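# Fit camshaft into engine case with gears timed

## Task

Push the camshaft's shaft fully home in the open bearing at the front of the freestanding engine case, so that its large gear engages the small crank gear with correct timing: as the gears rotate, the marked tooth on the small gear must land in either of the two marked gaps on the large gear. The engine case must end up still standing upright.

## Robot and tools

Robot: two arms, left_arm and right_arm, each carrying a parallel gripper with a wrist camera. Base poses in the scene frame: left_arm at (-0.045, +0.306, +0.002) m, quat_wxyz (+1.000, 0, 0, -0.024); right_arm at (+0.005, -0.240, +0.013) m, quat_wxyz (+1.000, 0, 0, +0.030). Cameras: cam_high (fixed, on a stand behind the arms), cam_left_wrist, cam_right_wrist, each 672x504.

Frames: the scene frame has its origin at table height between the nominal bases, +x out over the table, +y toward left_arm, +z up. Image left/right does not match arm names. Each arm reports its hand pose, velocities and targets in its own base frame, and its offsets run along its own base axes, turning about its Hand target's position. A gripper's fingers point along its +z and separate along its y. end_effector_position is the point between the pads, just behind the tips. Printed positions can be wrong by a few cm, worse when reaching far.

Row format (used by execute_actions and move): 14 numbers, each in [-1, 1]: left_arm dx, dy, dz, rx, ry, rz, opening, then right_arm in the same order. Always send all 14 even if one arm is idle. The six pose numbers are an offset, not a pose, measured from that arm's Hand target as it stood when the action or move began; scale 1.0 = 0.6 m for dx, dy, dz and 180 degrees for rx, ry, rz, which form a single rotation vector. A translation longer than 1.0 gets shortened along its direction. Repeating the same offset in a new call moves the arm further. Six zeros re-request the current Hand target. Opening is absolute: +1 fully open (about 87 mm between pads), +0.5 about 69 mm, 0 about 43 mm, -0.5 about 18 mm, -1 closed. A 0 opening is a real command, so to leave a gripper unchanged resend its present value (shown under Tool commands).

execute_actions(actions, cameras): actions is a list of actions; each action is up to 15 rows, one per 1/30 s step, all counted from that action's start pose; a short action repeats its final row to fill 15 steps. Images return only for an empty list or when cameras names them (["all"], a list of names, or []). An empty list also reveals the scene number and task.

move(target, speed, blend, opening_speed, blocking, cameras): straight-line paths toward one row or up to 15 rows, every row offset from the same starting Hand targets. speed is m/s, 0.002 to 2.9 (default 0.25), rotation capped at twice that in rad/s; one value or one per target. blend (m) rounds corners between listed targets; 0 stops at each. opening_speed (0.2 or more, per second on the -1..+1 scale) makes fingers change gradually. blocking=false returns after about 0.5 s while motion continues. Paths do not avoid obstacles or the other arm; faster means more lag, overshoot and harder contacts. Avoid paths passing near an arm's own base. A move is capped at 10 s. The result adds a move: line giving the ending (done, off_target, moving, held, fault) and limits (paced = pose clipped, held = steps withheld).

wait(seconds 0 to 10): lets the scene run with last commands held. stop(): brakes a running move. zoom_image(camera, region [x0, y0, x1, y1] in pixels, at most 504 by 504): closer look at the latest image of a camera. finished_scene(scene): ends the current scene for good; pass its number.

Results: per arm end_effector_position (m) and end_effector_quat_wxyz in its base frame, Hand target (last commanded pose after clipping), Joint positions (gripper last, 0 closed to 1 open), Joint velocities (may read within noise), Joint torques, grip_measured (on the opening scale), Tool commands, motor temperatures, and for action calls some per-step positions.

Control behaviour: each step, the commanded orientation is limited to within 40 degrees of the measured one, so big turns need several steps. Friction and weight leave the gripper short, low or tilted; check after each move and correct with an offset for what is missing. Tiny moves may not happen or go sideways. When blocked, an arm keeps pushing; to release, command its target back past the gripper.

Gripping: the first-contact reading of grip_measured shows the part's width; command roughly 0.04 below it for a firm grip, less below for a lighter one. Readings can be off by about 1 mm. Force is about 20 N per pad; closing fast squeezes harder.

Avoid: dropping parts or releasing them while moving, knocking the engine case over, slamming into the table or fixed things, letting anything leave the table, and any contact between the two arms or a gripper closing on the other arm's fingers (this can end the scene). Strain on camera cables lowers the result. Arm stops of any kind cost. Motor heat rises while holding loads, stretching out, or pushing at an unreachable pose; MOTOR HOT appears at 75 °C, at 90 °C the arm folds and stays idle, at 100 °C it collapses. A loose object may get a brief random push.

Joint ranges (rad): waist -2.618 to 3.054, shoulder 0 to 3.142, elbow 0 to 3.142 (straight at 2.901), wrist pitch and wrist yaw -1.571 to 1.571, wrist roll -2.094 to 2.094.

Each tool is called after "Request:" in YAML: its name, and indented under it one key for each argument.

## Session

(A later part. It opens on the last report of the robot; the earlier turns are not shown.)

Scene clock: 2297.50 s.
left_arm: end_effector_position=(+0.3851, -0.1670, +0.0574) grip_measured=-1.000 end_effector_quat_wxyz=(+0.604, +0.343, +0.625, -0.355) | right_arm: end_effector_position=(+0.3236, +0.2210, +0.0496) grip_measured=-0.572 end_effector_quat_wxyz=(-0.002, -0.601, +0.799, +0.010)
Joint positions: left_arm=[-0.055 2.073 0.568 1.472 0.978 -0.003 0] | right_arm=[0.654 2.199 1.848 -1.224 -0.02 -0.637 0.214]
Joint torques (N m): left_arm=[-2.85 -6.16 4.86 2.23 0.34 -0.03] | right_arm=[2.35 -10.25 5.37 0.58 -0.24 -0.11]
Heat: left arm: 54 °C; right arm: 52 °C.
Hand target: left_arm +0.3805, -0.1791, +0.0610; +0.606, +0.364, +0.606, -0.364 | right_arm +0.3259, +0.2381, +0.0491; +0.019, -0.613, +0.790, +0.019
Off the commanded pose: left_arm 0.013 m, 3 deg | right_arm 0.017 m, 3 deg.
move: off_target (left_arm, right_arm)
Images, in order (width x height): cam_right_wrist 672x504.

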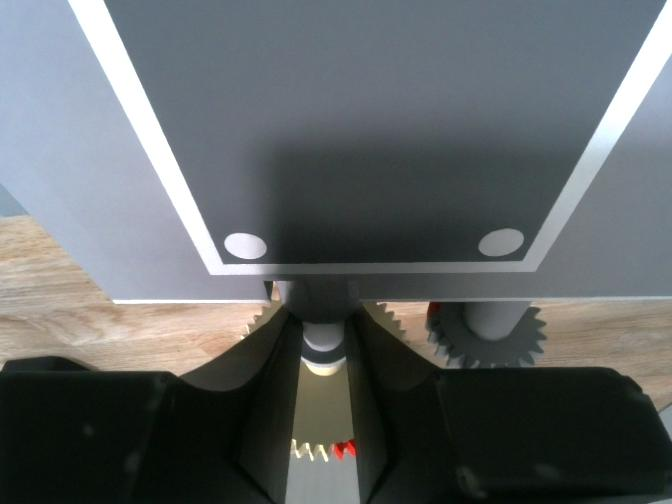

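Request:
move:
  target:
    - [0.0075,0.132,0.015,0,0,0,-1,0,-0.02,0,0,0,0,-0.9]
    - [-0.001,0.2485,0.132,0,0,0.039,-1,0,-0.02,0,0,0,0,-0.9]
    - [-0.084,0.332,0.198,0,0,0.178,-1,0,-0.02,0,0,0,0,-0.9]
    - [-0.184,0.1985,0.198,0,0,0.372,-1,0,-0.02,0,0,0,0,-0.9]
    - [-0.301,-0.035,0.148,0,0,0.289,-1,0,-0.02,0,0,0,0,-0.9]
    - [-0.2675,-0.2015,0.023,0,0,0.289,-0.3,0,-0.02,0,0,0,0,-0.9]
  speed: 0.2
  blend: 0.03
  cameras: ["all"]

Scene clock: 2379.03 s.
left_arm: end_effector_position=(+0.2187, -0.2970, +0.0701) grip_measured=-0.300 end_effector_quat_wxyz=(+0.697, +0.082, +0.710, -0.052) | right_arm: end_effector_position=(+0.3238, +0.2189, +0.0476) grip_measured=-0.572 end_effector_quat_wxyz=(-0.001, -0.610, +0.792, +0.006)
Joint positions: left_arm=[-1.396 1.944 0.454 1.428 -1.205 -0.017 0.35] | right_arm=[0.654 2.191 1.828 -1.21 -0.013 -0.658 0.214]
Joint torques (N m): left_arm=[-0.46 -4.59 5.67 2.29 -0.25 -0.07] | right_arm=[0.24 -12.12 3.38 0.6 -0.32 -0.11]
Heat: left arm: 53 °C; right arm: 51 °C.
Hand target: left_arm +0.2200, -0.3000, +0.0748; +0.704, +0.061, +0.705, -0.061 | right_arm +0.3259, +0.2261, +0.0489; +0.019, -0.613, +0.790, +0.019
Off the commanded pose: left_arm 0.006 m, 3 deg | right_arm 0.008 m, 3 deg.
move: off_target (left_arm, right_arm); target 6's new opening was sent with left_arm's hand 0.006 m and 3 deg from that target

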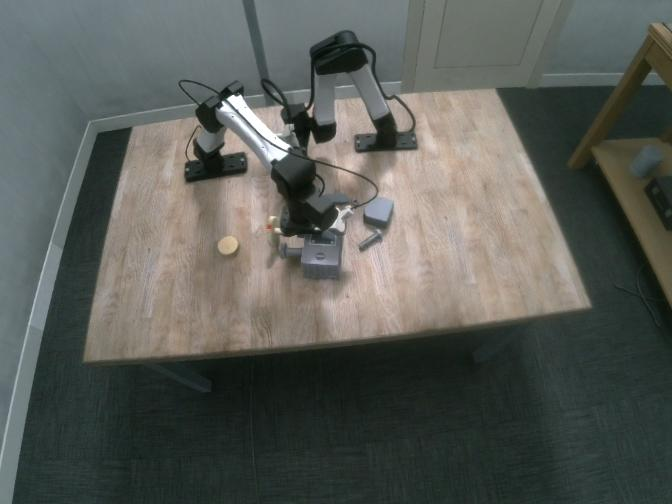

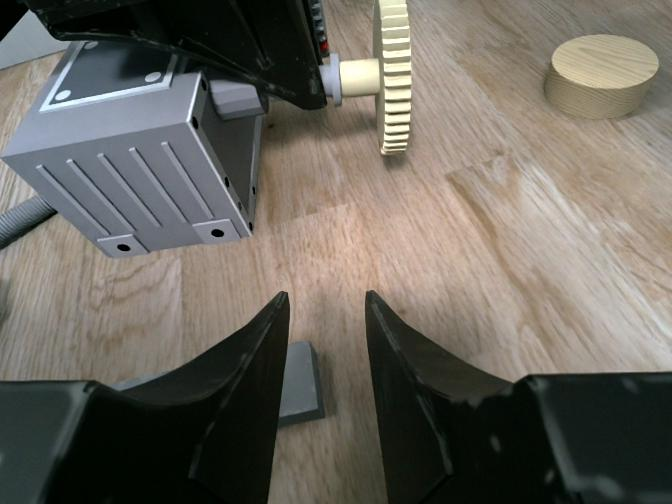

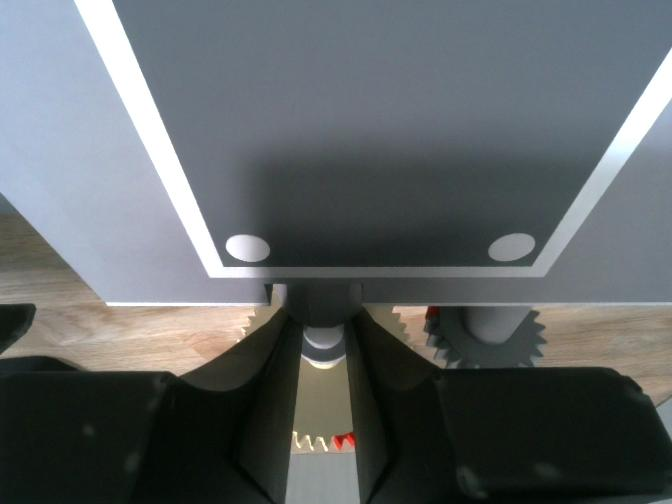

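Request:
zoom_image:
  camera: "cam_left_wrist"
  region: [180, 0, 440, 195]

Scaled by 1.938 from the camera's 672x504 image, which has a finer 960x720 frame.

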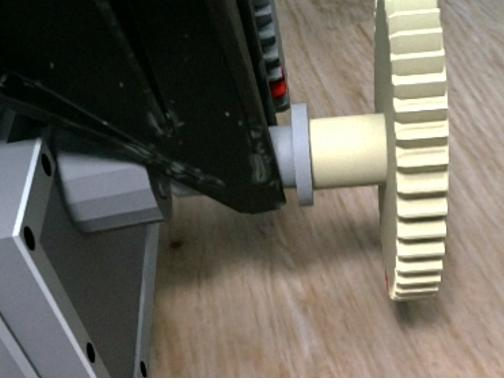

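Request:
move:
  target: [0.071,-0.073,-0.005,0,0,0,-0.3,0,0,0,0,0,0,-0.9]
  speed: 0.15
  cameras: ["cam_left_wrist"]

Scene clock: 2416.53 s.
left_arm: end_effector_position=(+0.2602, -0.3385, +0.0739) grip_measured=-0.300 end_effector_quat_wxyz=(+0.704, +0.057, +0.705, -0.059) | right_arm: end_effector_position=(+0.3238, +0.2189, +0.0476) grip_measured=-0.572 end_effector_quat_wxyz=(-0.001, -0.610, +0.792, +0.006)
Joint positions: left_arm=[-1.296 2.063 0.672 1.39 -1.131 -0.004 0.35] | right_arm=[0.654 2.191 1.828 -1.21 -0.013 -0.658 0.214]
Joint torques (N m): left_arm=[0.09 -5.91 6.56 1.78 0.17 -0.05] | right_arm=[0.24 -12.15 3.37 0.6 -0.32 -0.12]
Motor temperatures (°C): left_arm=[23 31 33 54 26 25 24] | right_arm=[25 49 36 29 27 26 30]
Heat: left arm: 54 °C; right arm: 49 °C.
Hand target: left_arm +0.2625, -0.3439, +0.0719; +0.704, +0.061, +0.705, -0.061 | right_arm +0.3259, +0.2261, +0.0489; +0.019, -0.613, +0.790, +0.019
Off the commanded pose: left_arm 0.006 m, 1 deg | right_arm 0.008 m, 3 deg.
move: off_target (right_arm)
Images, in order (width x height): cam_left_wrist 672x504.

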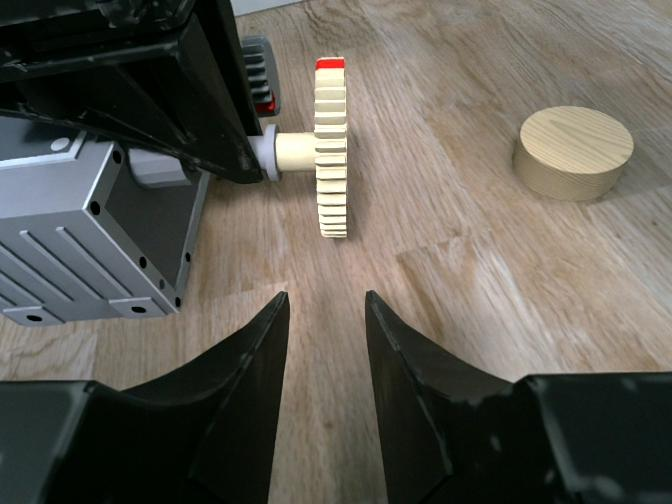

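Request:
move:
  target: [0.1067,-0.0188,-0.003,0,0,0,-0.3,0,0,0,0,0,0,-0.9]
  speed: 0.12
  cameras: ["cam_left_wrist","cam_right_wrist"]

Scene clock: 2424.83 s.
left_arm: end_effector_position=(+0.3240, -0.3492, +0.0729) grip_measured=-0.300 end_effector_quat_wxyz=(+0.705, +0.056, +0.705, -0.059) | right_arm: end_effector_position=(+0.3238, +0.2189, +0.0476) grip_measured=-0.572 end_effector_quat_wxyz=(-0.001, -0.610, +0.792, +0.006)
Joint positions: left_arm=[-1.131 2.135 0.816 1.32 -0.969 -0.004 0.35] | right_arm=[0.654 2.191 1.828 -1.21 -0.013 -0.658 0.214]
Joint torques (N m): left_arm=[-0.08 -6.68 7.3 1.85 0.19 -0.05] | right_arm=[0.24 -12.15 3.38 0.6 -0.32 -0.11]
Heat: left arm: 52 °C; right arm: 49 °C.
Hand target: left_arm +0.3266, -0.3551, +0.0700; +0.704, +0.061, +0.705, -0.061 | right_arm +0.3259, +0.2261, +0.0489; +0.019, -0.613, +0.790, +0.019
Off the commanded pose: left_arm 0.007 m, 1 deg | right_arm 0.008 m, 3 deg.
move: off_target (right_arm)
Images, in order (width x height): cam_left_wrist 672x504, cam_right_wrist 672x504.

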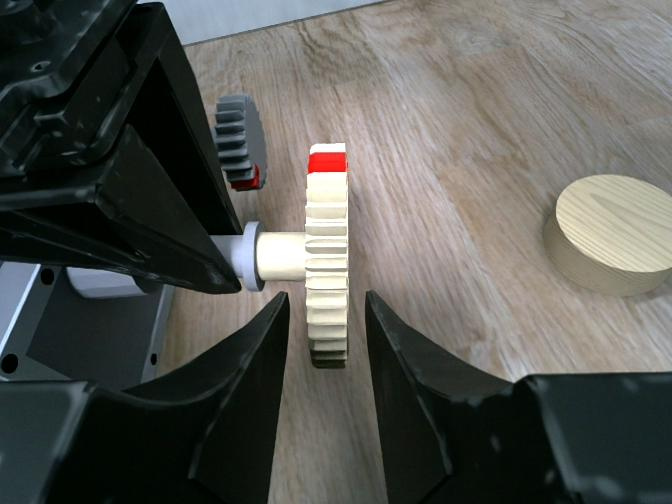

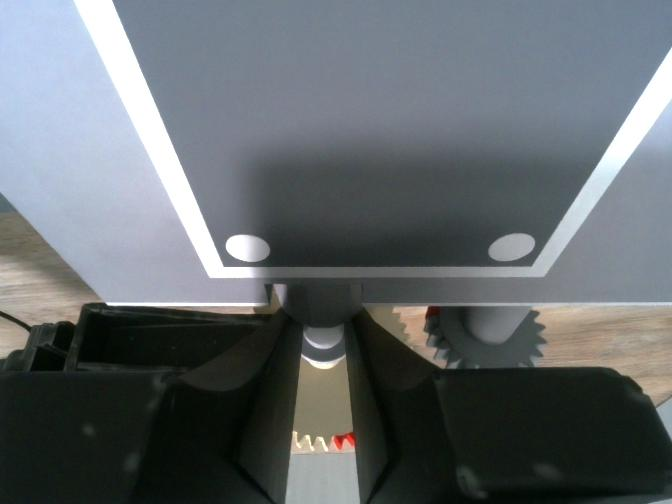

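Request:
move:
  target: [-0.0205,0.0035,0,0,0,0,-0.3,0,0,0,0,0,0,-0.9]
  speed: 0.1
  cameras: ["cam_left_wrist","cam_right_wrist"]

Scene clock: 2473.20 s.
left_arm: end_effector_position=(+0.3165, -0.3559, +0.0729) grip_measured=-0.300 end_effector_quat_wxyz=(+0.704, +0.063, +0.704, -0.066) | right_arm: end_effector_position=(+0.3238, +0.2188, +0.0476) grip_measured=-0.572 end_effector_quat_wxyz=(-0.001, -0.610, +0.792, +0.006)
Joint positions: left_arm=[-1.153 2.135 0.816 1.32 -0.969 -0.003 0.35] | right_arm=[0.654 2.191 1.828 -1.21 -0.012 -0.659 0.214]
Joint torques (N m): left_arm=[-0.8 -7.82 4.34 2.02 -0.16 -0.07] | right_arm=[0.24 -12.14 3.4 0.6 -0.32 -0.11]
Motor temperatures (°C): left_arm=[23 33 33 48 26 25 24] | right_arm=[25 49 35 29 27 26 30]
Heat: left arm: 48 °C; right arm: 49 °C.
Hand target: left_arm +0.3143, -0.3530, +0.0701; +0.704, +0.061, +0.705, -0.061 | right_arm +0.3259, +0.2260, +0.0489; +0.019, -0.613, +0.790, +0.019
Off the commanded pose: left_arm 0.005 m, 1 deg | right_arm 0.008 m, 3 deg.
move: off_target (right_arm)
Images, in order (width x height): cam_left_wrist 672x504, cam_right_wrist 672x504.

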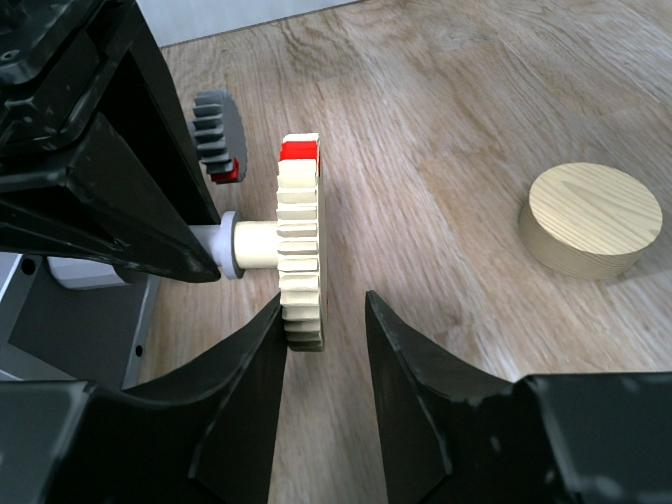

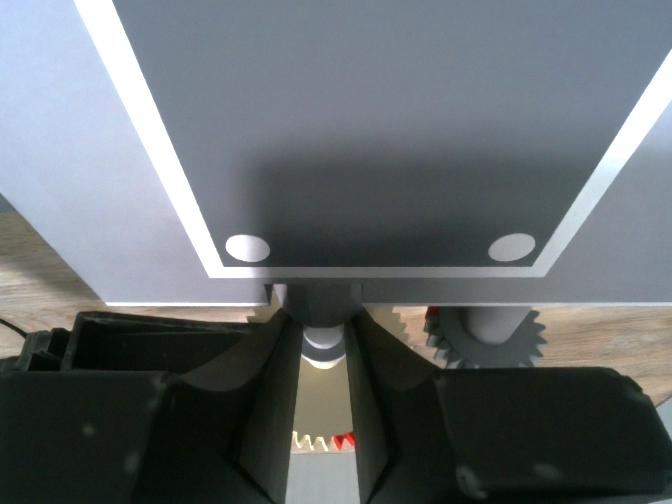

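Request:
move:
  target: [-0.002,0.014,0,0,0,0.003,-0.3,0,0,0,0,0,0,-0.9]
  speed: 0.1
  cameras: ["cam_left_wrist"]

Scene clock: 2478.53 s.
left_arm: end_effector_position=(+0.3133, -0.3483, +0.0644) grip_measured=-0.300 end_effector_quat_wxyz=(+0.699, +0.071, +0.709, -0.057) | right_arm: end_effector_position=(+0.3238, +0.2188, +0.0476) grip_measured=-0.572 end_effector_quat_wxyz=(-0.001, -0.610, +0.792, +0.006)
Joint positions: left_arm=[-1.153 2.135 0.786 1.321 -0.971 -0.003 0.35] | right_arm=[0.654 2.191 1.828 -1.21 -0.012 -0.659 0.214]
Joint torques (N m): left_arm=[-0.4 -8.79 4.14 2.19 -0.22 -0.08] | right_arm=[0.27 -12.12 3.4 0.59 -0.32 -0.11]
Heat: left arm: 48 °C; right arm: 49 °C.
Hand target: left_arm +0.3131, -0.3445, +0.0699; +0.705, +0.058, +0.705, -0.058 | right_arm +0.3259, +0.2260, +0.0489; +0.019, -0.613, +0.790, +0.019
Off the commanded pose: left_arm 0.007 m, 2 deg | right_arm 0.008 m, 3 deg.
move: off_target (right_arm)
Images, in order (width x height): cam_left_wrist 672x504.

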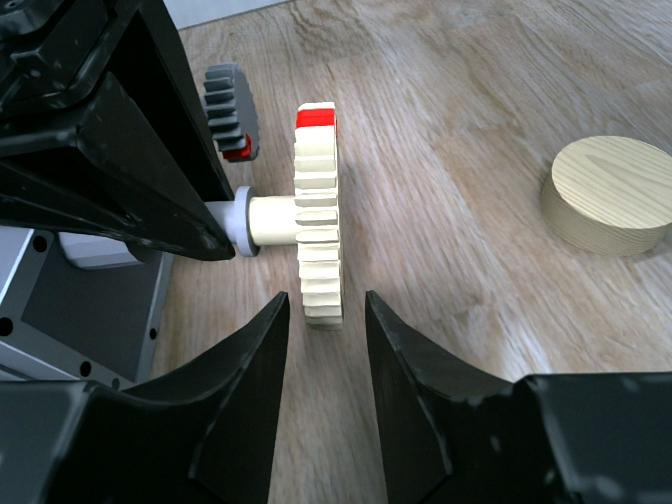

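Request:
move:
  target: [-0.003,0.005,0.012,0,0,0.005,-0.3,0,0,0,0,0,0,-0.9]
  speed: 0.1
  cameras: ["cam_left_wrist"]

Scene clock: 2488.30 s.
left_arm: end_effector_position=(+0.3139, -0.3448, +0.0645) grip_measured=-0.300 end_effector_quat_wxyz=(+0.700, +0.064, +0.710, -0.049) | right_arm: end_effector_position=(+0.3238, +0.2188, +0.0476) grip_measured=-0.572 end_effector_quat_wxyz=(-0.001, -0.610, +0.792, +0.006)
Joint positions: left_arm=[-1.153 2.135 0.786 1.321 -0.991 -0.003 0.35] | right_arm=[0.654 2.191 1.828 -1.21 -0.012 -0.659 0.214]
Joint torques (N m): left_arm=[-0.92 -11.1 3.73 1.92 -0.22 -0.07] | right_arm=[0.24 -12.14 3.37 0.6 -0.33 -0.11]
Heat: left arm: 48 °C; right arm: 49 °C.
Hand target: left_arm +0.3113, -0.3415, +0.0772; +0.705, +0.052, +0.705, -0.052 | right_arm +0.3259, +0.2260, +0.0489; +0.019, -0.613, +0.790, +0.019
Off the commanded pose: left_arm 0.013 m, 2 deg | right_arm 0.008 m, 3 deg.
move: off_target (left_arm, right_arm)
Images, in order (width x height): cam_left_wrist 672x504.

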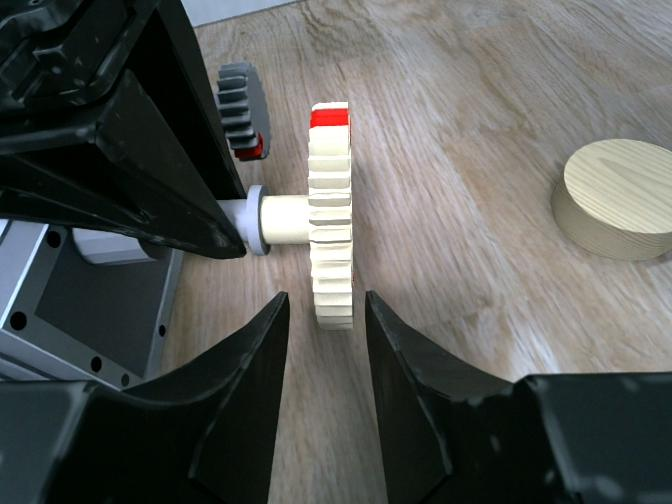

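Request:
move:
  target: [0,0,-0.005,0,0,0,-0.85,0,0,0,0,0,0,-0.9]
  speed: 0.1
  opening_speed: 0.3
  cameras: ["cam_left_wrist","cam_right_wrist"]

Scene clock: 2498.30 s.
left_arm: end_effector_position=(+0.3127, -0.3464, +0.0645) grip_measured=-0.638 end_effector_quat_wxyz=(+0.700, +0.064, +0.710, -0.053) | right_arm: end_effector_position=(+0.3238, +0.2190, +0.0476) grip_measured=-0.572 end_effector_quat_wxyz=(-0.001, -0.610, +0.792, +0.007)
Joint positions: left_arm=[-1.156 2.135 0.786 1.321 -0.99 -0.009 0.181] | right_arm=[0.654 2.191 1.828 -1.21 -0.014 -0.659 0.214]
Joint torques (N m): left_arm=[-0.62 -10.19 3.7 2.04 -0.25 -0.02] | right_arm=[0.23 -12.14 3.37 0.6 -0.32 -0.11]
Heat: left arm: 48 °C; right arm: 49 °C.
Hand target: left_arm +0.3113, -0.3415, +0.0742; +0.705, +0.052, +0.705, -0.052 | right_arm +0.3259, +0.2261, +0.0489; +0.019, -0.613, +0.790, +0.019
Off the commanded pose: left_arm 0.011 m, 2 deg | right_arm 0.007 m, 3 deg.
move: off_target (left_arm, right_arm)
Images, in order (width x height): cam_left_wrist 672x504, cam_right_wrist 672x504.

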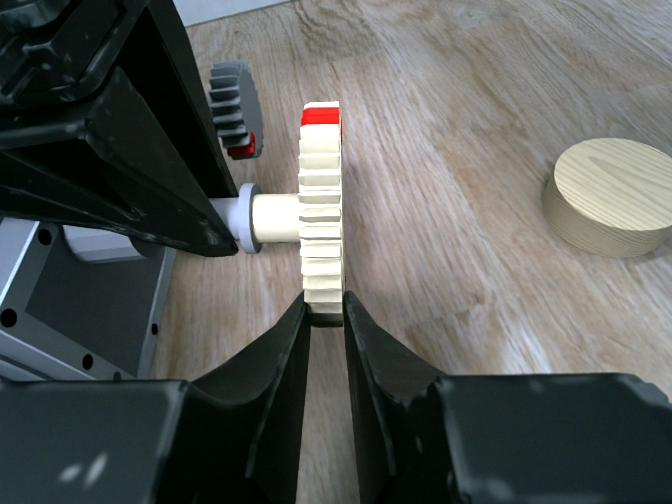

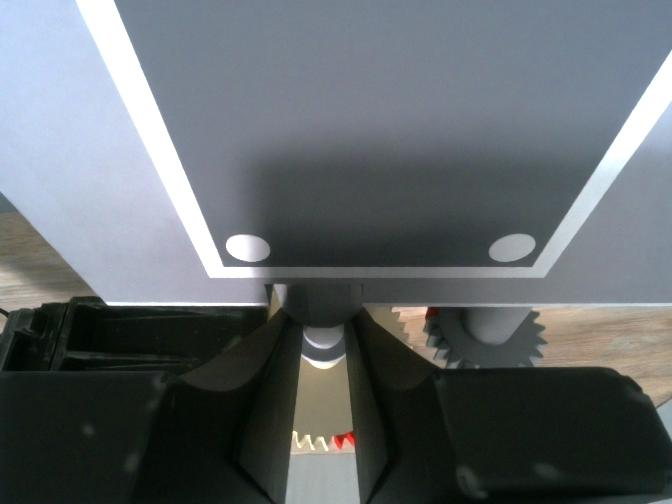

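Request:
move:
  target: [0,0,0,0,0,0,-0.85,0,0,0,0,0,0,-0.3]
  speed: 0.05
  opening_speed: 0.3
  cameras: ["cam_left_wrist","cam_right_wrist"]

Scene clock: 2507.80 s.
left_arm: end_effector_position=(+0.3123, -0.3456, +0.0635) grip_measured=-0.638 end_effector_quat_wxyz=(+0.699, +0.065, +0.710, -0.052) | right_arm: end_effector_position=(+0.3246, +0.2228, +0.0451) grip_measured=-0.300 end_effector_quat_wxyz=(+0.005, -0.610, +0.792, +0.014)
Joint positions: left_arm=[-1.156 2.135 0.783 1.321 -0.99 -0.009 0.181] | right_arm=[0.654 2.191 1.82 -1.19 -0.028 -0.659 0.35]
Joint torques (N m): left_arm=[-0.61 -10.19 4.01 2.04 -0.25 -0.02] | right_arm=[0.24 -12.21 3.84 0.45 -0.18 -0.11]
Motor temperatures (°C): left_arm=[23 38 32 47 26 25 25] | right_arm=[25 49 35 29 27 26 30]
Heat: left arm: 47 °C; right arm: 49 °C.
Hand target: left_arm +0.3113, -0.3415, +0.0742; +0.705, +0.052, +0.705, -0.052 | right_arm +0.3259, +0.2261, +0.0489; +0.019, -0.613, +0.790, +0.019
Off the commanded pose: left_arm 0.011 m, 2 deg | right_arm 0.005 m, 2 deg.
move: off_target (left_arm)
Images, in order (width x height): cam_left_wrist 672x504, cam_right_wrist 672x504.

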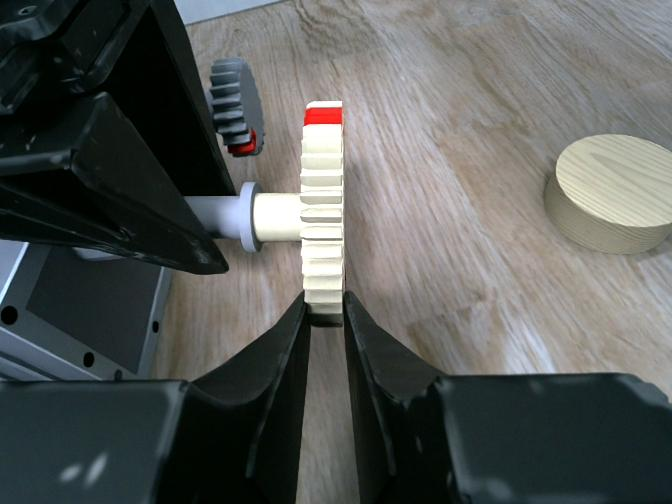

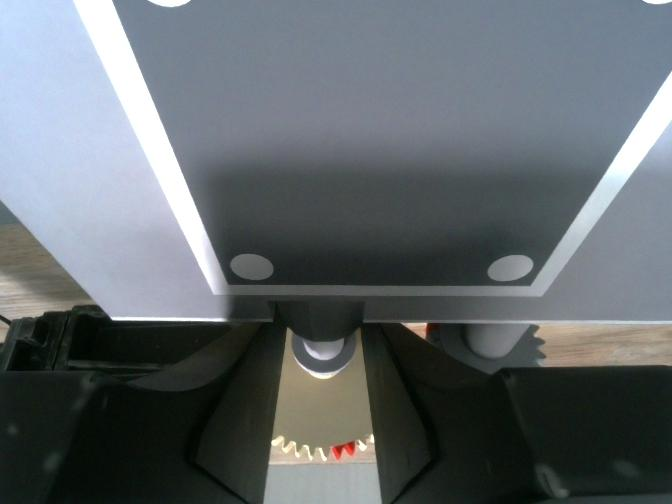

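Request:
move:
  target:
    - [0,0,0,0,0,0,-0.85,0,-0.005,0.12,0,0,0,-0.3]
    - [0,0,0,0,0,0,-0.85,-0.03,-0.05,0.25,0,0,0,-0.3]
    - [0,0,0,0,0,0,-0.85,-0.15,-0.45,0.25,0,0,0,-0.3]
  speed: 0.15
  blend: 0.02
  cameras: ["all"]

Scene clock: 2519.30 s.
left_arm: end_effector_position=(+0.3123, -0.3456, +0.0635) grip_measured=-0.638 end_effector_quat_wxyz=(+0.699, +0.065, +0.710, -0.052) | right_arm: end_effector_position=(+0.2414, -0.0445, +0.1980) grip_measured=-0.300 end_effector_quat_wxyz=(+0.038, -0.611, +0.791, -0.010)
Joint positions: left_arm=[-1.156 2.135 0.783 1.321 -0.99 -0.009 0.181] | right_arm=[-0.04 1.467 1.519 -1.552 -0.033 -1.354 0.35]
Joint torques (N m): left_arm=[-0.59 -10.19 4 2.04 -0.25 -0.02] | right_arm=[-0.34 -5.79 3.69 0.28 -0.19 -0.11]
Heat: left arm: 47 °C; right arm: 49 °C.
Hand target: left_arm +0.3113, -0.3415, +0.0742; +0.705, +0.052, +0.705, -0.052 | right_arm +0.2359, -0.0440, +0.1990; +0.019, -0.613, +0.790, +0.019
Off the commanded pose: left_arm 0.011 m, 2 deg | right_arm 0.006 m, 4 deg.
joint sent to its limit (right arm) — joint 4 (wrist pitch), lower limit. The joint targets are off in orientation, not in position.
move: off_target (left_arm, right_arm)

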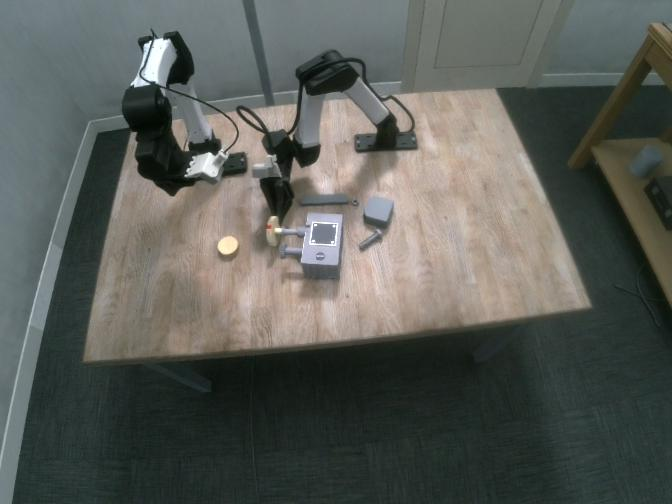

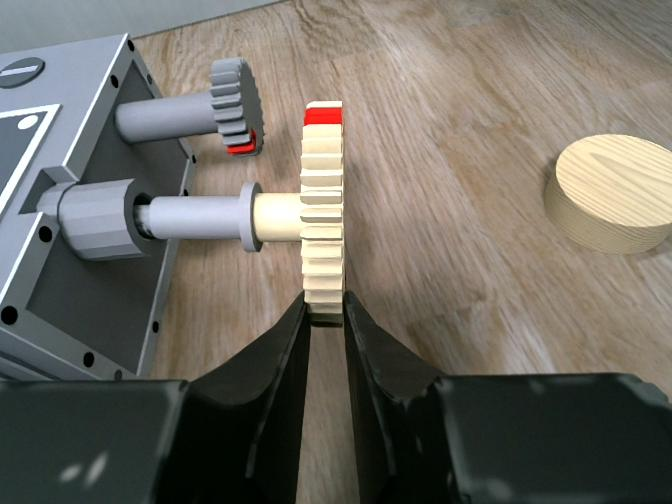

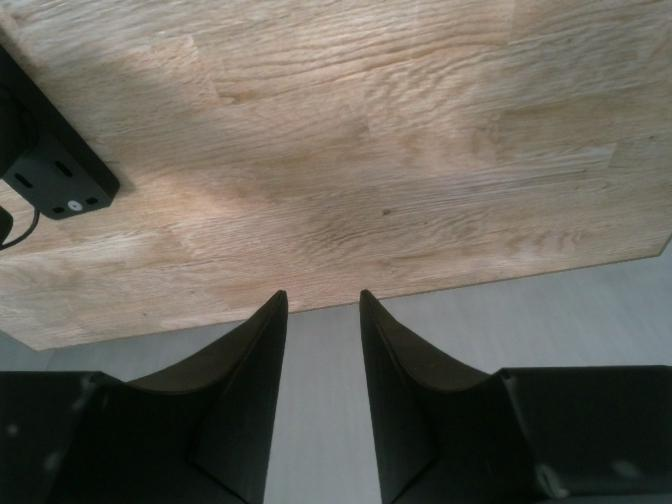

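Request:
zoom_image:
  camera: "cam_left_wrist"
  region: [0, 30, 360, 300]

Scaled by 1.400 from the camera's 672x504 image, which has a finer 960x720 frame.

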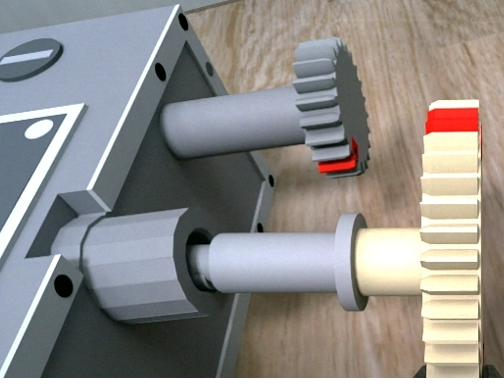

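Request:
move:
  target:
    - [0,0,0,0,0,0,-0.85,0.06,0.03,0.04,0,0,-0.45,-0.3]
    - [0,0,0,0,0,0,-0.85,0.123,0.1925,0.047,0,0,-0.976,-0.3]
  speed: [0.4,0.4]
  blend: 0.03
  cameras: ["all"]

Scene clock: 2552.37 s.
left_arm: end_effector_position=(+0.3123, -0.3456, +0.0635) grip_measured=-0.638 end_effector_quat_wxyz=(+0.699, +0.065, +0.710, -0.052) | right_arm: end_effector_position=(+0.3155, +0.0719, +0.2239) grip_measured=-0.300 end_effector_quat_wxyz=(+0.053, +0.763, +0.642, +0.057)
Joint positions: left_arm=[-1.156 2.135 0.783 1.321 -0.99 -0.009 0.181] | right_arm=[0.114 1.636 1.772 -1.553 0.025 1.855 0.35]
Joint torques (N m): left_arm=[-0.61 -10.21 4 2.04 -0.25 -0.02] | right_arm=[0.65 -7.76 3.59 0.37 0.19 0.02]
Heat: left arm: 47 °C; right arm: 45 °C.
Hand target: left_arm +0.3113, -0.3415, +0.0742; +0.705, +0.052, +0.705, -0.052 | right_arm +0.3097, +0.0715, +0.2273; +0.020, +0.766, +0.642, -0.018
Off the commanded pose: left_arm 0.011 m, 2 deg | right_arm 0.007 m, 9 deg.
joint sent to its limit (right arm) — joint 4 (wrist pitch), lower limit. The joint targets are off in orientation, not in position.
move: off_target (left_arm, right_arm)

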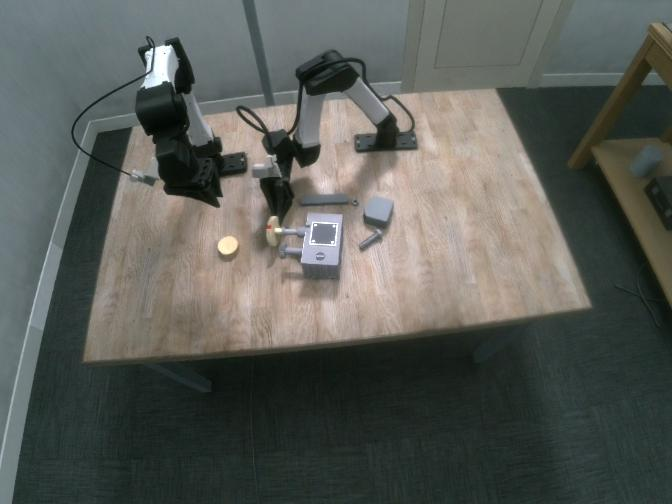

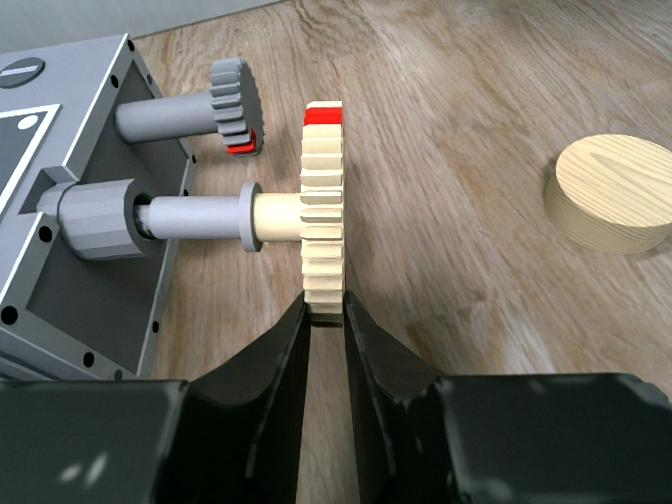

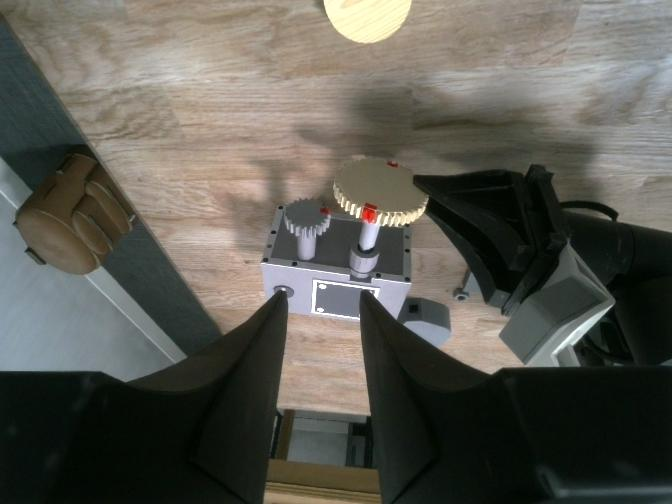

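Request:
zoom_image:
  camera: "cam_right_wrist"
  region: [250, 140, 450, 300]

Scaled by 2.520 from the camera's 672x504 image, which has a finer 960x720 frame.

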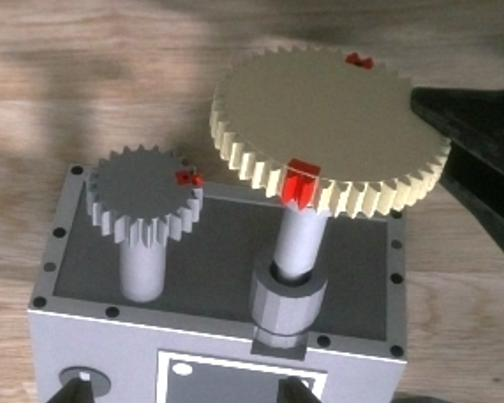

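Request:
move:
  target: [0.002,-0.002,0.008,-0.0245,0.004,0.0143,-0.85,0,0,0,0,0,0,-0.3]
  speed: 0.05
  cameras: ["cam_left_wrist","cam_right_wrist"]

Request:
zoom_image:
  camera: "cam_left_wrist"
  region: [0, 30, 360, 300]

Request:
zoom_image:
  camera: "cam_right_wrist"
  region: [250, 140, 450, 300]

Scene clock: 2576.93 s.
left_arm: end_effector_position=(+0.3116, -0.3458, +0.0630) grip_measured=-0.641 end_effector_quat_wxyz=(+0.697, +0.045, +0.712, -0.064) | right_arm: end_effector_position=(+0.3155, +0.0719, +0.2239) grip_measured=-0.300 end_effector_quat_wxyz=(+0.053, +0.763, +0.642, +0.057)
Joint positions: left_arm=[-1.158 2.135 0.783 1.317 -1.003 -0.058 0.179] | right_arm=[0.114 1.636 1.772 -1.553 0.025 1.855 0.35]
Joint torques (N m): left_arm=[-0.95 -10.82 6.26 1.72 -0.68 -0.32] | right_arm=[0.64 -7.73 3.62 0.37 0.18 0.01]
Motor temperatures (°C): left_arm=[23 42 31 47 26 25 26] | right_arm=[25 44 35 28 27 26 29]
Heat: left arm: 47 °C; right arm: 44 °C.
Hand target: left_arm +0.3124, -0.3428, +0.0790; +0.703, +0.009, +0.708, -0.064 | right_arm +0.3097, +0.0715, +0.2273; +0.020, +0.766, +0.642, -0.018
Off the commanded pose: left_arm 0.016 m, 4 deg | right_arm 0.007 m, 9 deg.
joint sent to its limit (right arm) — joint 4 (wrist pitch), lower limit. The joint targets are off in orientation, not in position.
move: off_target (left_arm, right_arm)
Images, in order (width x height): cam_left_wrist 672x504, cam_right_wrist 672x504.

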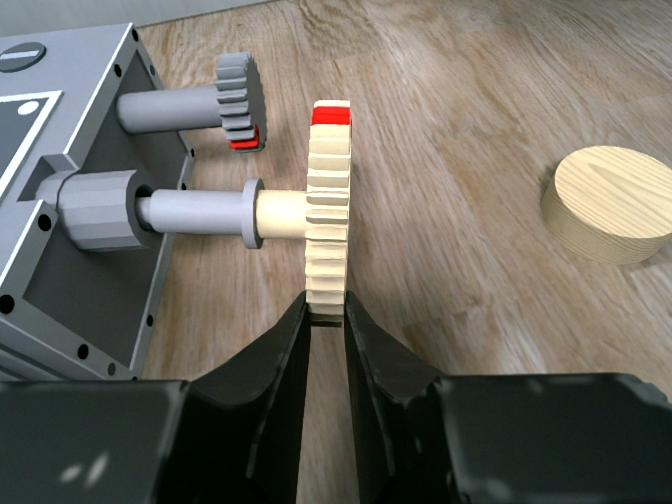

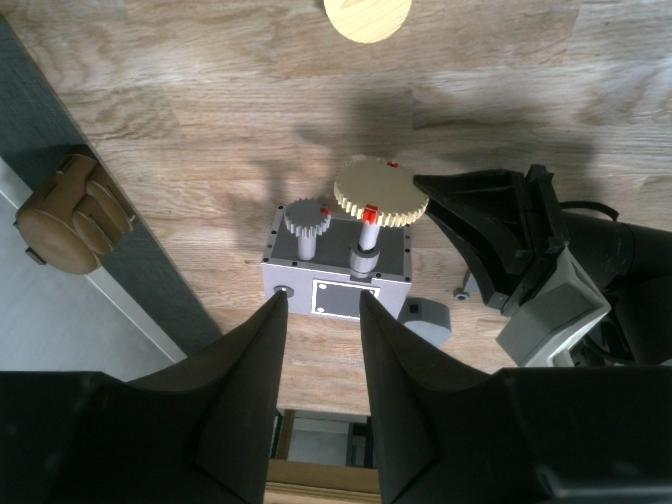

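Scaled by 1.400 from the camera's 672x504 image, which has a finer 960x720 frame.

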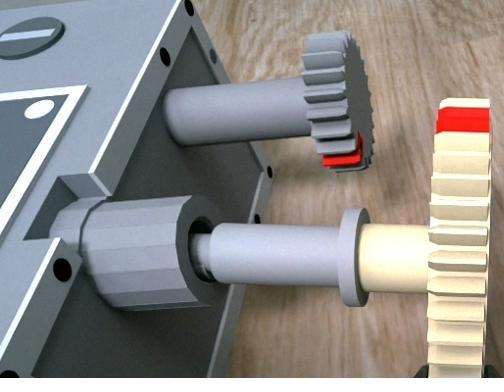

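Scaled by 2.520 from the camera's 672x504 image, which has a finer 960x720 frame.

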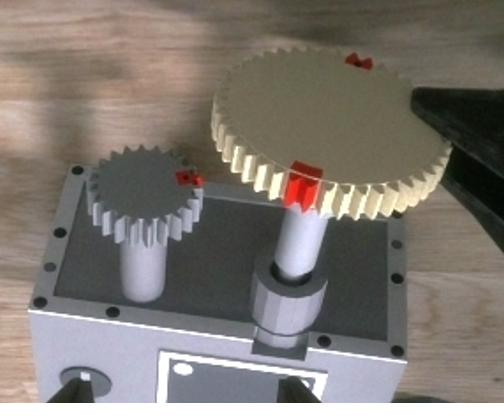

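Request:
move:
  target: [0.0045,-0.0045,0.008,-0.018,0.003,0.019,-0.85,0,0,0,0,0,0,-0.3]
  speed: 0.05
  cameras: ["cam_left_wrist","cam_right_wrist"]

Request:
zoom_image:
  camera: "cam_left_wrist"
  region: [0, 30, 360, 300]

Scene clock: 2599.60 s.
left_arm: end_effector_position=(+0.3150, -0.3475, +0.0659) grip_measured=-0.641 end_effector_quat_wxyz=(+0.695, +0.003, +0.716, -0.061) | right_arm: end_effector_position=(+0.3155, +0.0719, +0.2239) grip_measured=-0.300 end_effector_quat_wxyz=(+0.053, +0.763, +0.642, +0.057)
Joint positions: left_arm=[-1.163 2.135 0.829 1.251 -1.069 -0.131 0.179] | right_arm=[0.114 1.636 1.772 -1.553 0.025 1.855 0.35]
Joint torques (N m): left_arm=[-1.07 -11.06 6.74 1.71 -0.69 -0.27] | right_arm=[0.64 -7.73 3.59 0.37 0.18 0.02]
Heat: left arm: 46 °C; right arm: 44 °C.
Hand target: left_arm +0.3151, -0.3454, +0.0838; +0.701, -0.032, +0.709, -0.063 | right_arm +0.3097, +0.0715, +0.2273; +0.020, +0.766, +0.642, -0.018
Off the commanded pose: left_arm 0.018 m, 4 deg | right_arm 0.007 m, 9 deg.
joint sent to its limit (right arm) — joint 4 (wrist pitch), lower limit. The joint targets are off in orientation, not in position.
move: off_target (left_arm, right_arm)
Images, in order (width x height): cam_left_wrist 672x504, cam_right_wrist 672x504.

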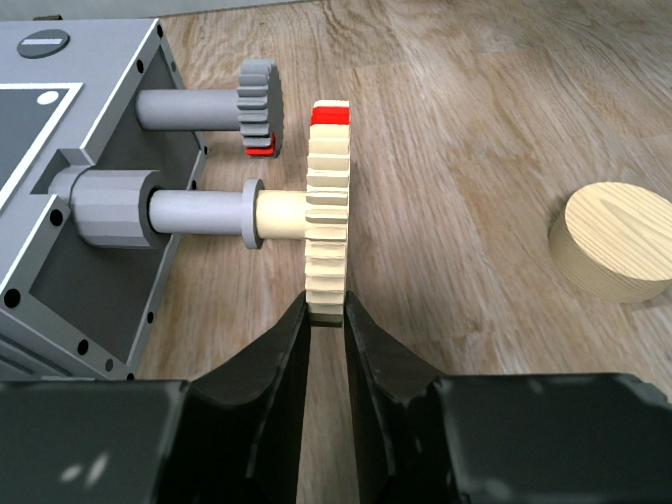

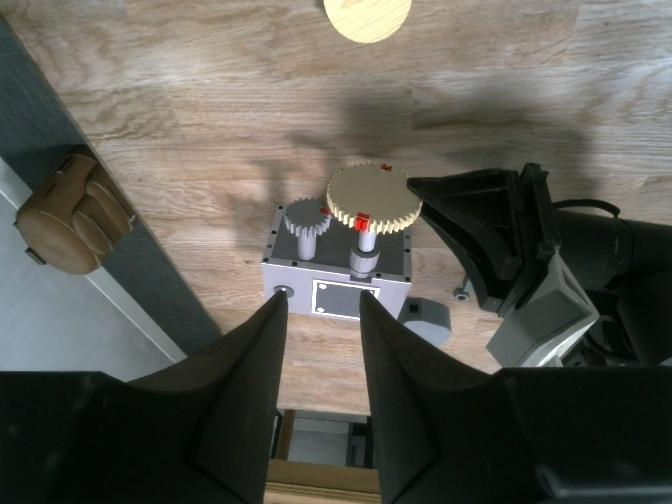

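Scaled by 1.400 from the camera's 672x504 image, which has a finer 960x720 frame.

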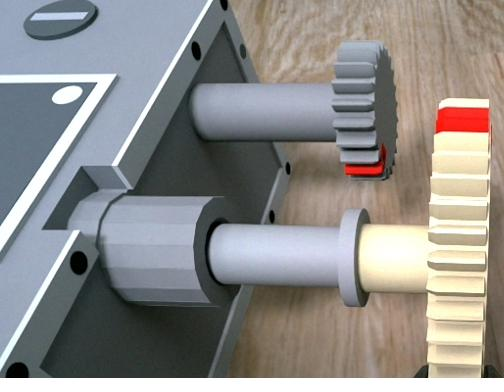

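Request:
zoom_image:
  camera: "cam_right_wrist"
  region: [300, 180, 420, 300]

Request:
zoom_image:
  camera: "cam_left_wrist"
  region: [60, 140, 220, 260]

Scaled by 4.200 from the camera's 672x504 image, which has a finer 960x720 frame.

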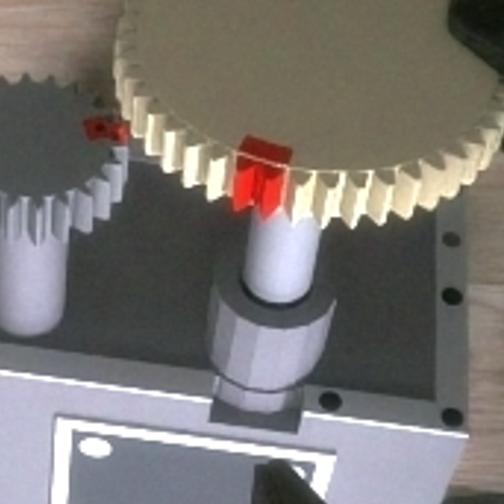

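Scaled by 3.150 from the camera's 672x504 image, which has a finer 960x720 frame.

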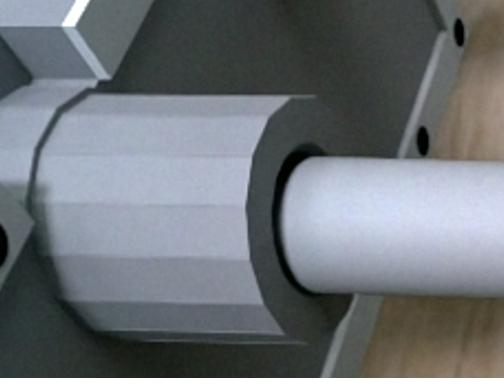

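Request:
move:
  target: [0.003,0.014,0,0,0,0,-0.85,0,0,0,0,0,0,-0.3]
  speed: 0.03
  cameras: ["cam_left_wrist","cam_right_wrist"]

Request:
zoom_image:
  camera: "cam_left_wrist"
  region: [60, 140, 220, 260]

Request:
zoom_image:
  camera: "cam_right_wrist"
  region: [300, 180, 420, 300]

Scene clock: 2616.50 s.
left_arm: end_effector_position=(+0.3153, -0.3479, +0.0676) grip_measured=-0.641 end_effector_quat_wxyz=(+0.695, -0.001, +0.716, -0.066) | right_arm: end_effector_position=(+0.3155, +0.0719, +0.2239) grip_measured=-0.300 end_effector_quat_wxyz=(+0.053, +0.763, +0.642, +0.057)
Joint positions: left_arm=[-1.162 2.131 0.83 1.25 -1.069 -0.14 0.179] | right_arm=[0.114 1.636 1.772 -1.553 0.025 1.855 0.35]
Joint torques (N m): left_arm=[0.24 -11.84 3.95 1.85 -0.53 -0.16] | right_arm=[0.65 -7.76 3.62 0.37 0.18 0.01]
Heat: left arm: 46 °C; right arm: 43 °C.
Hand target: left_arm +0.3170, -0.3371, +0.0838; +0.701, -0.032, +0.709, -0.063 | right_arm +0.3097, +0.0715, +0.2273; +0.020, +0.766, +0.642, -0.018
Off the commanded pose: left_arm 0.020 m, 4 deg | right_arm 0.007 m, 9 deg.
joint sent to its limit (right arm) — joint 4 (wrist pitch), lower limit. The joint targets are off in orientation, not in position.
move: off_target (left_arm, right_arm)
Images, in order (width x height): cam_left_wrist 672x504, cam_right_wrist 672x504.

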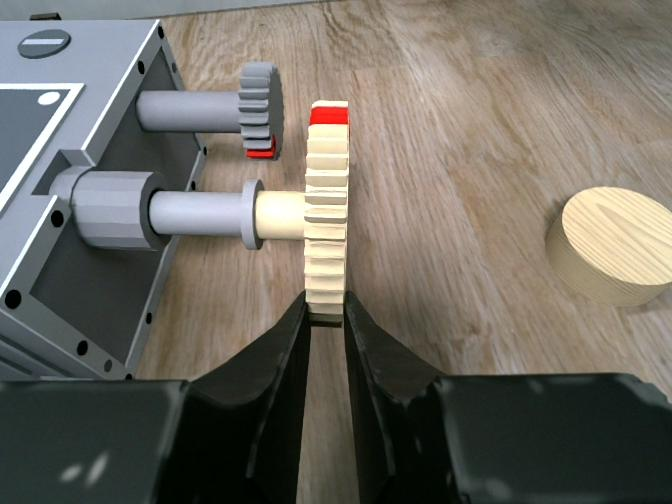

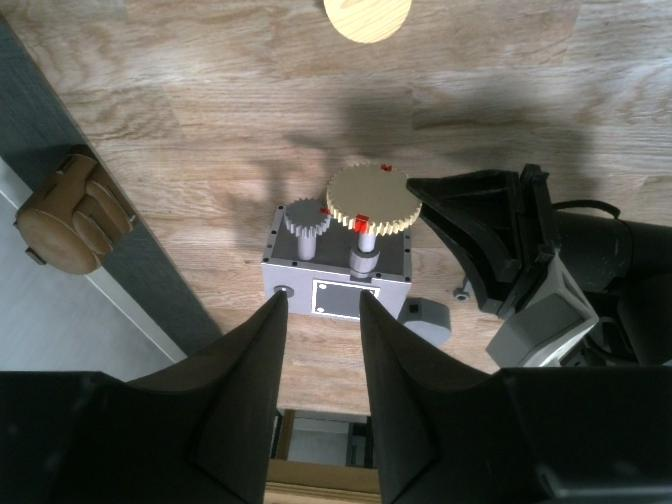

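Scaled by 3.150 from the camera's 672x504 image, which has a finer 960x720 frame.

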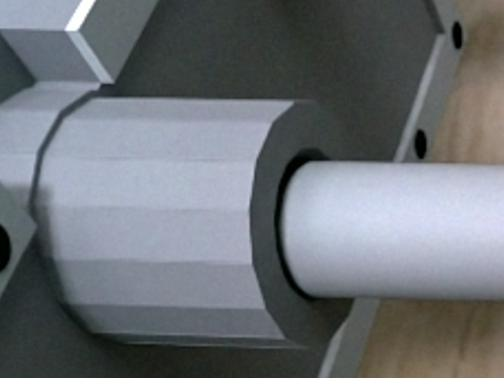

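Scaled by 4.200 from the camera's 672x504 image, which has a finer 960x720 frame.

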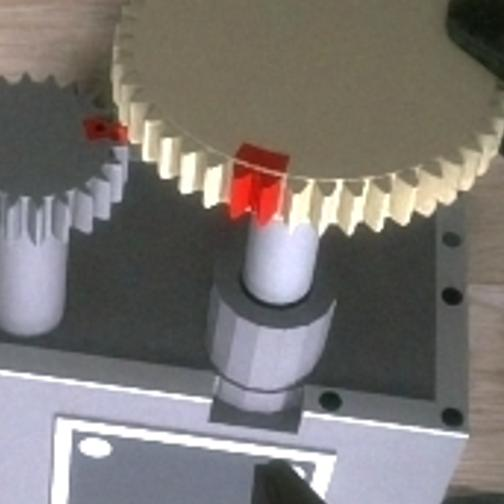

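Request:
move:
  target: [0.001,0.012,0,0,0,0,-0.85,0,0,0,0,0,0,-0.3]
  speed: 0.03
  cameras: ["cam_left_wrist"]

Request:
zoom_image:
  camera: "cam_left_wrist"
  region: [60, 140, 220, 260]

Scene clock: 2628.00 s.
left_arm: end_effector_position=(+0.3140, -0.3427, +0.0675) grip_measured=-0.641 end_effector_quat_wxyz=(+0.693, +0.003, +0.717, -0.067) | right_arm: end_effector_position=(+0.3155, +0.0719, +0.2239) grip_measured=-0.300 end_effector_quat_wxyz=(+0.053, +0.763, +0.642, +0.057)
Joint positions: left_arm=[-1.157 2.112 0.803 1.25 -1.057 -0.144 0.179] | right_arm=[0.114 1.636 1.772 -1.553 0.025 1.855 0.35]
Joint torques (N m): left_arm=[0.77 -11.38 3.81 2 -0.57 -0.15] | right_arm=[0.66 -7.75 3.59 0.37 0.19 0.01]
Heat: left arm: 46 °C; right arm: 43 °C.
Hand target: left_arm +0.3176, -0.3298, +0.0839; +0.701, -0.032, +0.709, -0.063 | right_arm +0.3097, +0.0715, +0.2273; +0.020, +0.766, +0.642, -0.018
Off the commanded pose: left_arm 0.021 m, 4 deg | right_arm 0.007 m, 9 deg.
joint sent to its limit (right arm) — joint 4 (wrist pitch), lower limit. The joint targets are off in orientation, not in position.
move: off_target (left_arm, right_arm)
Images, in order (width x height): cam_left_wrist 672x504.

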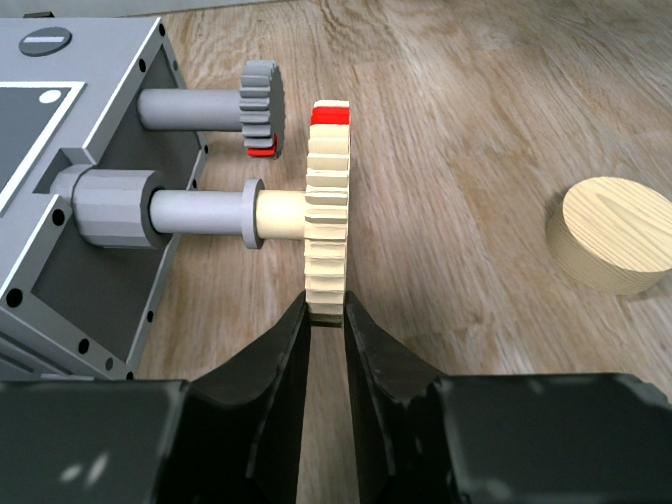

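Scaled by 3.150 from the camera's 672x504 image, which has a finer 960x720 frame.

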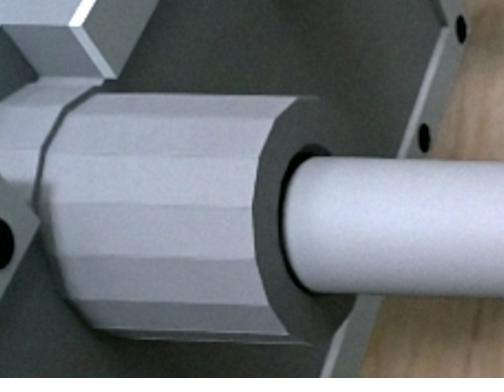

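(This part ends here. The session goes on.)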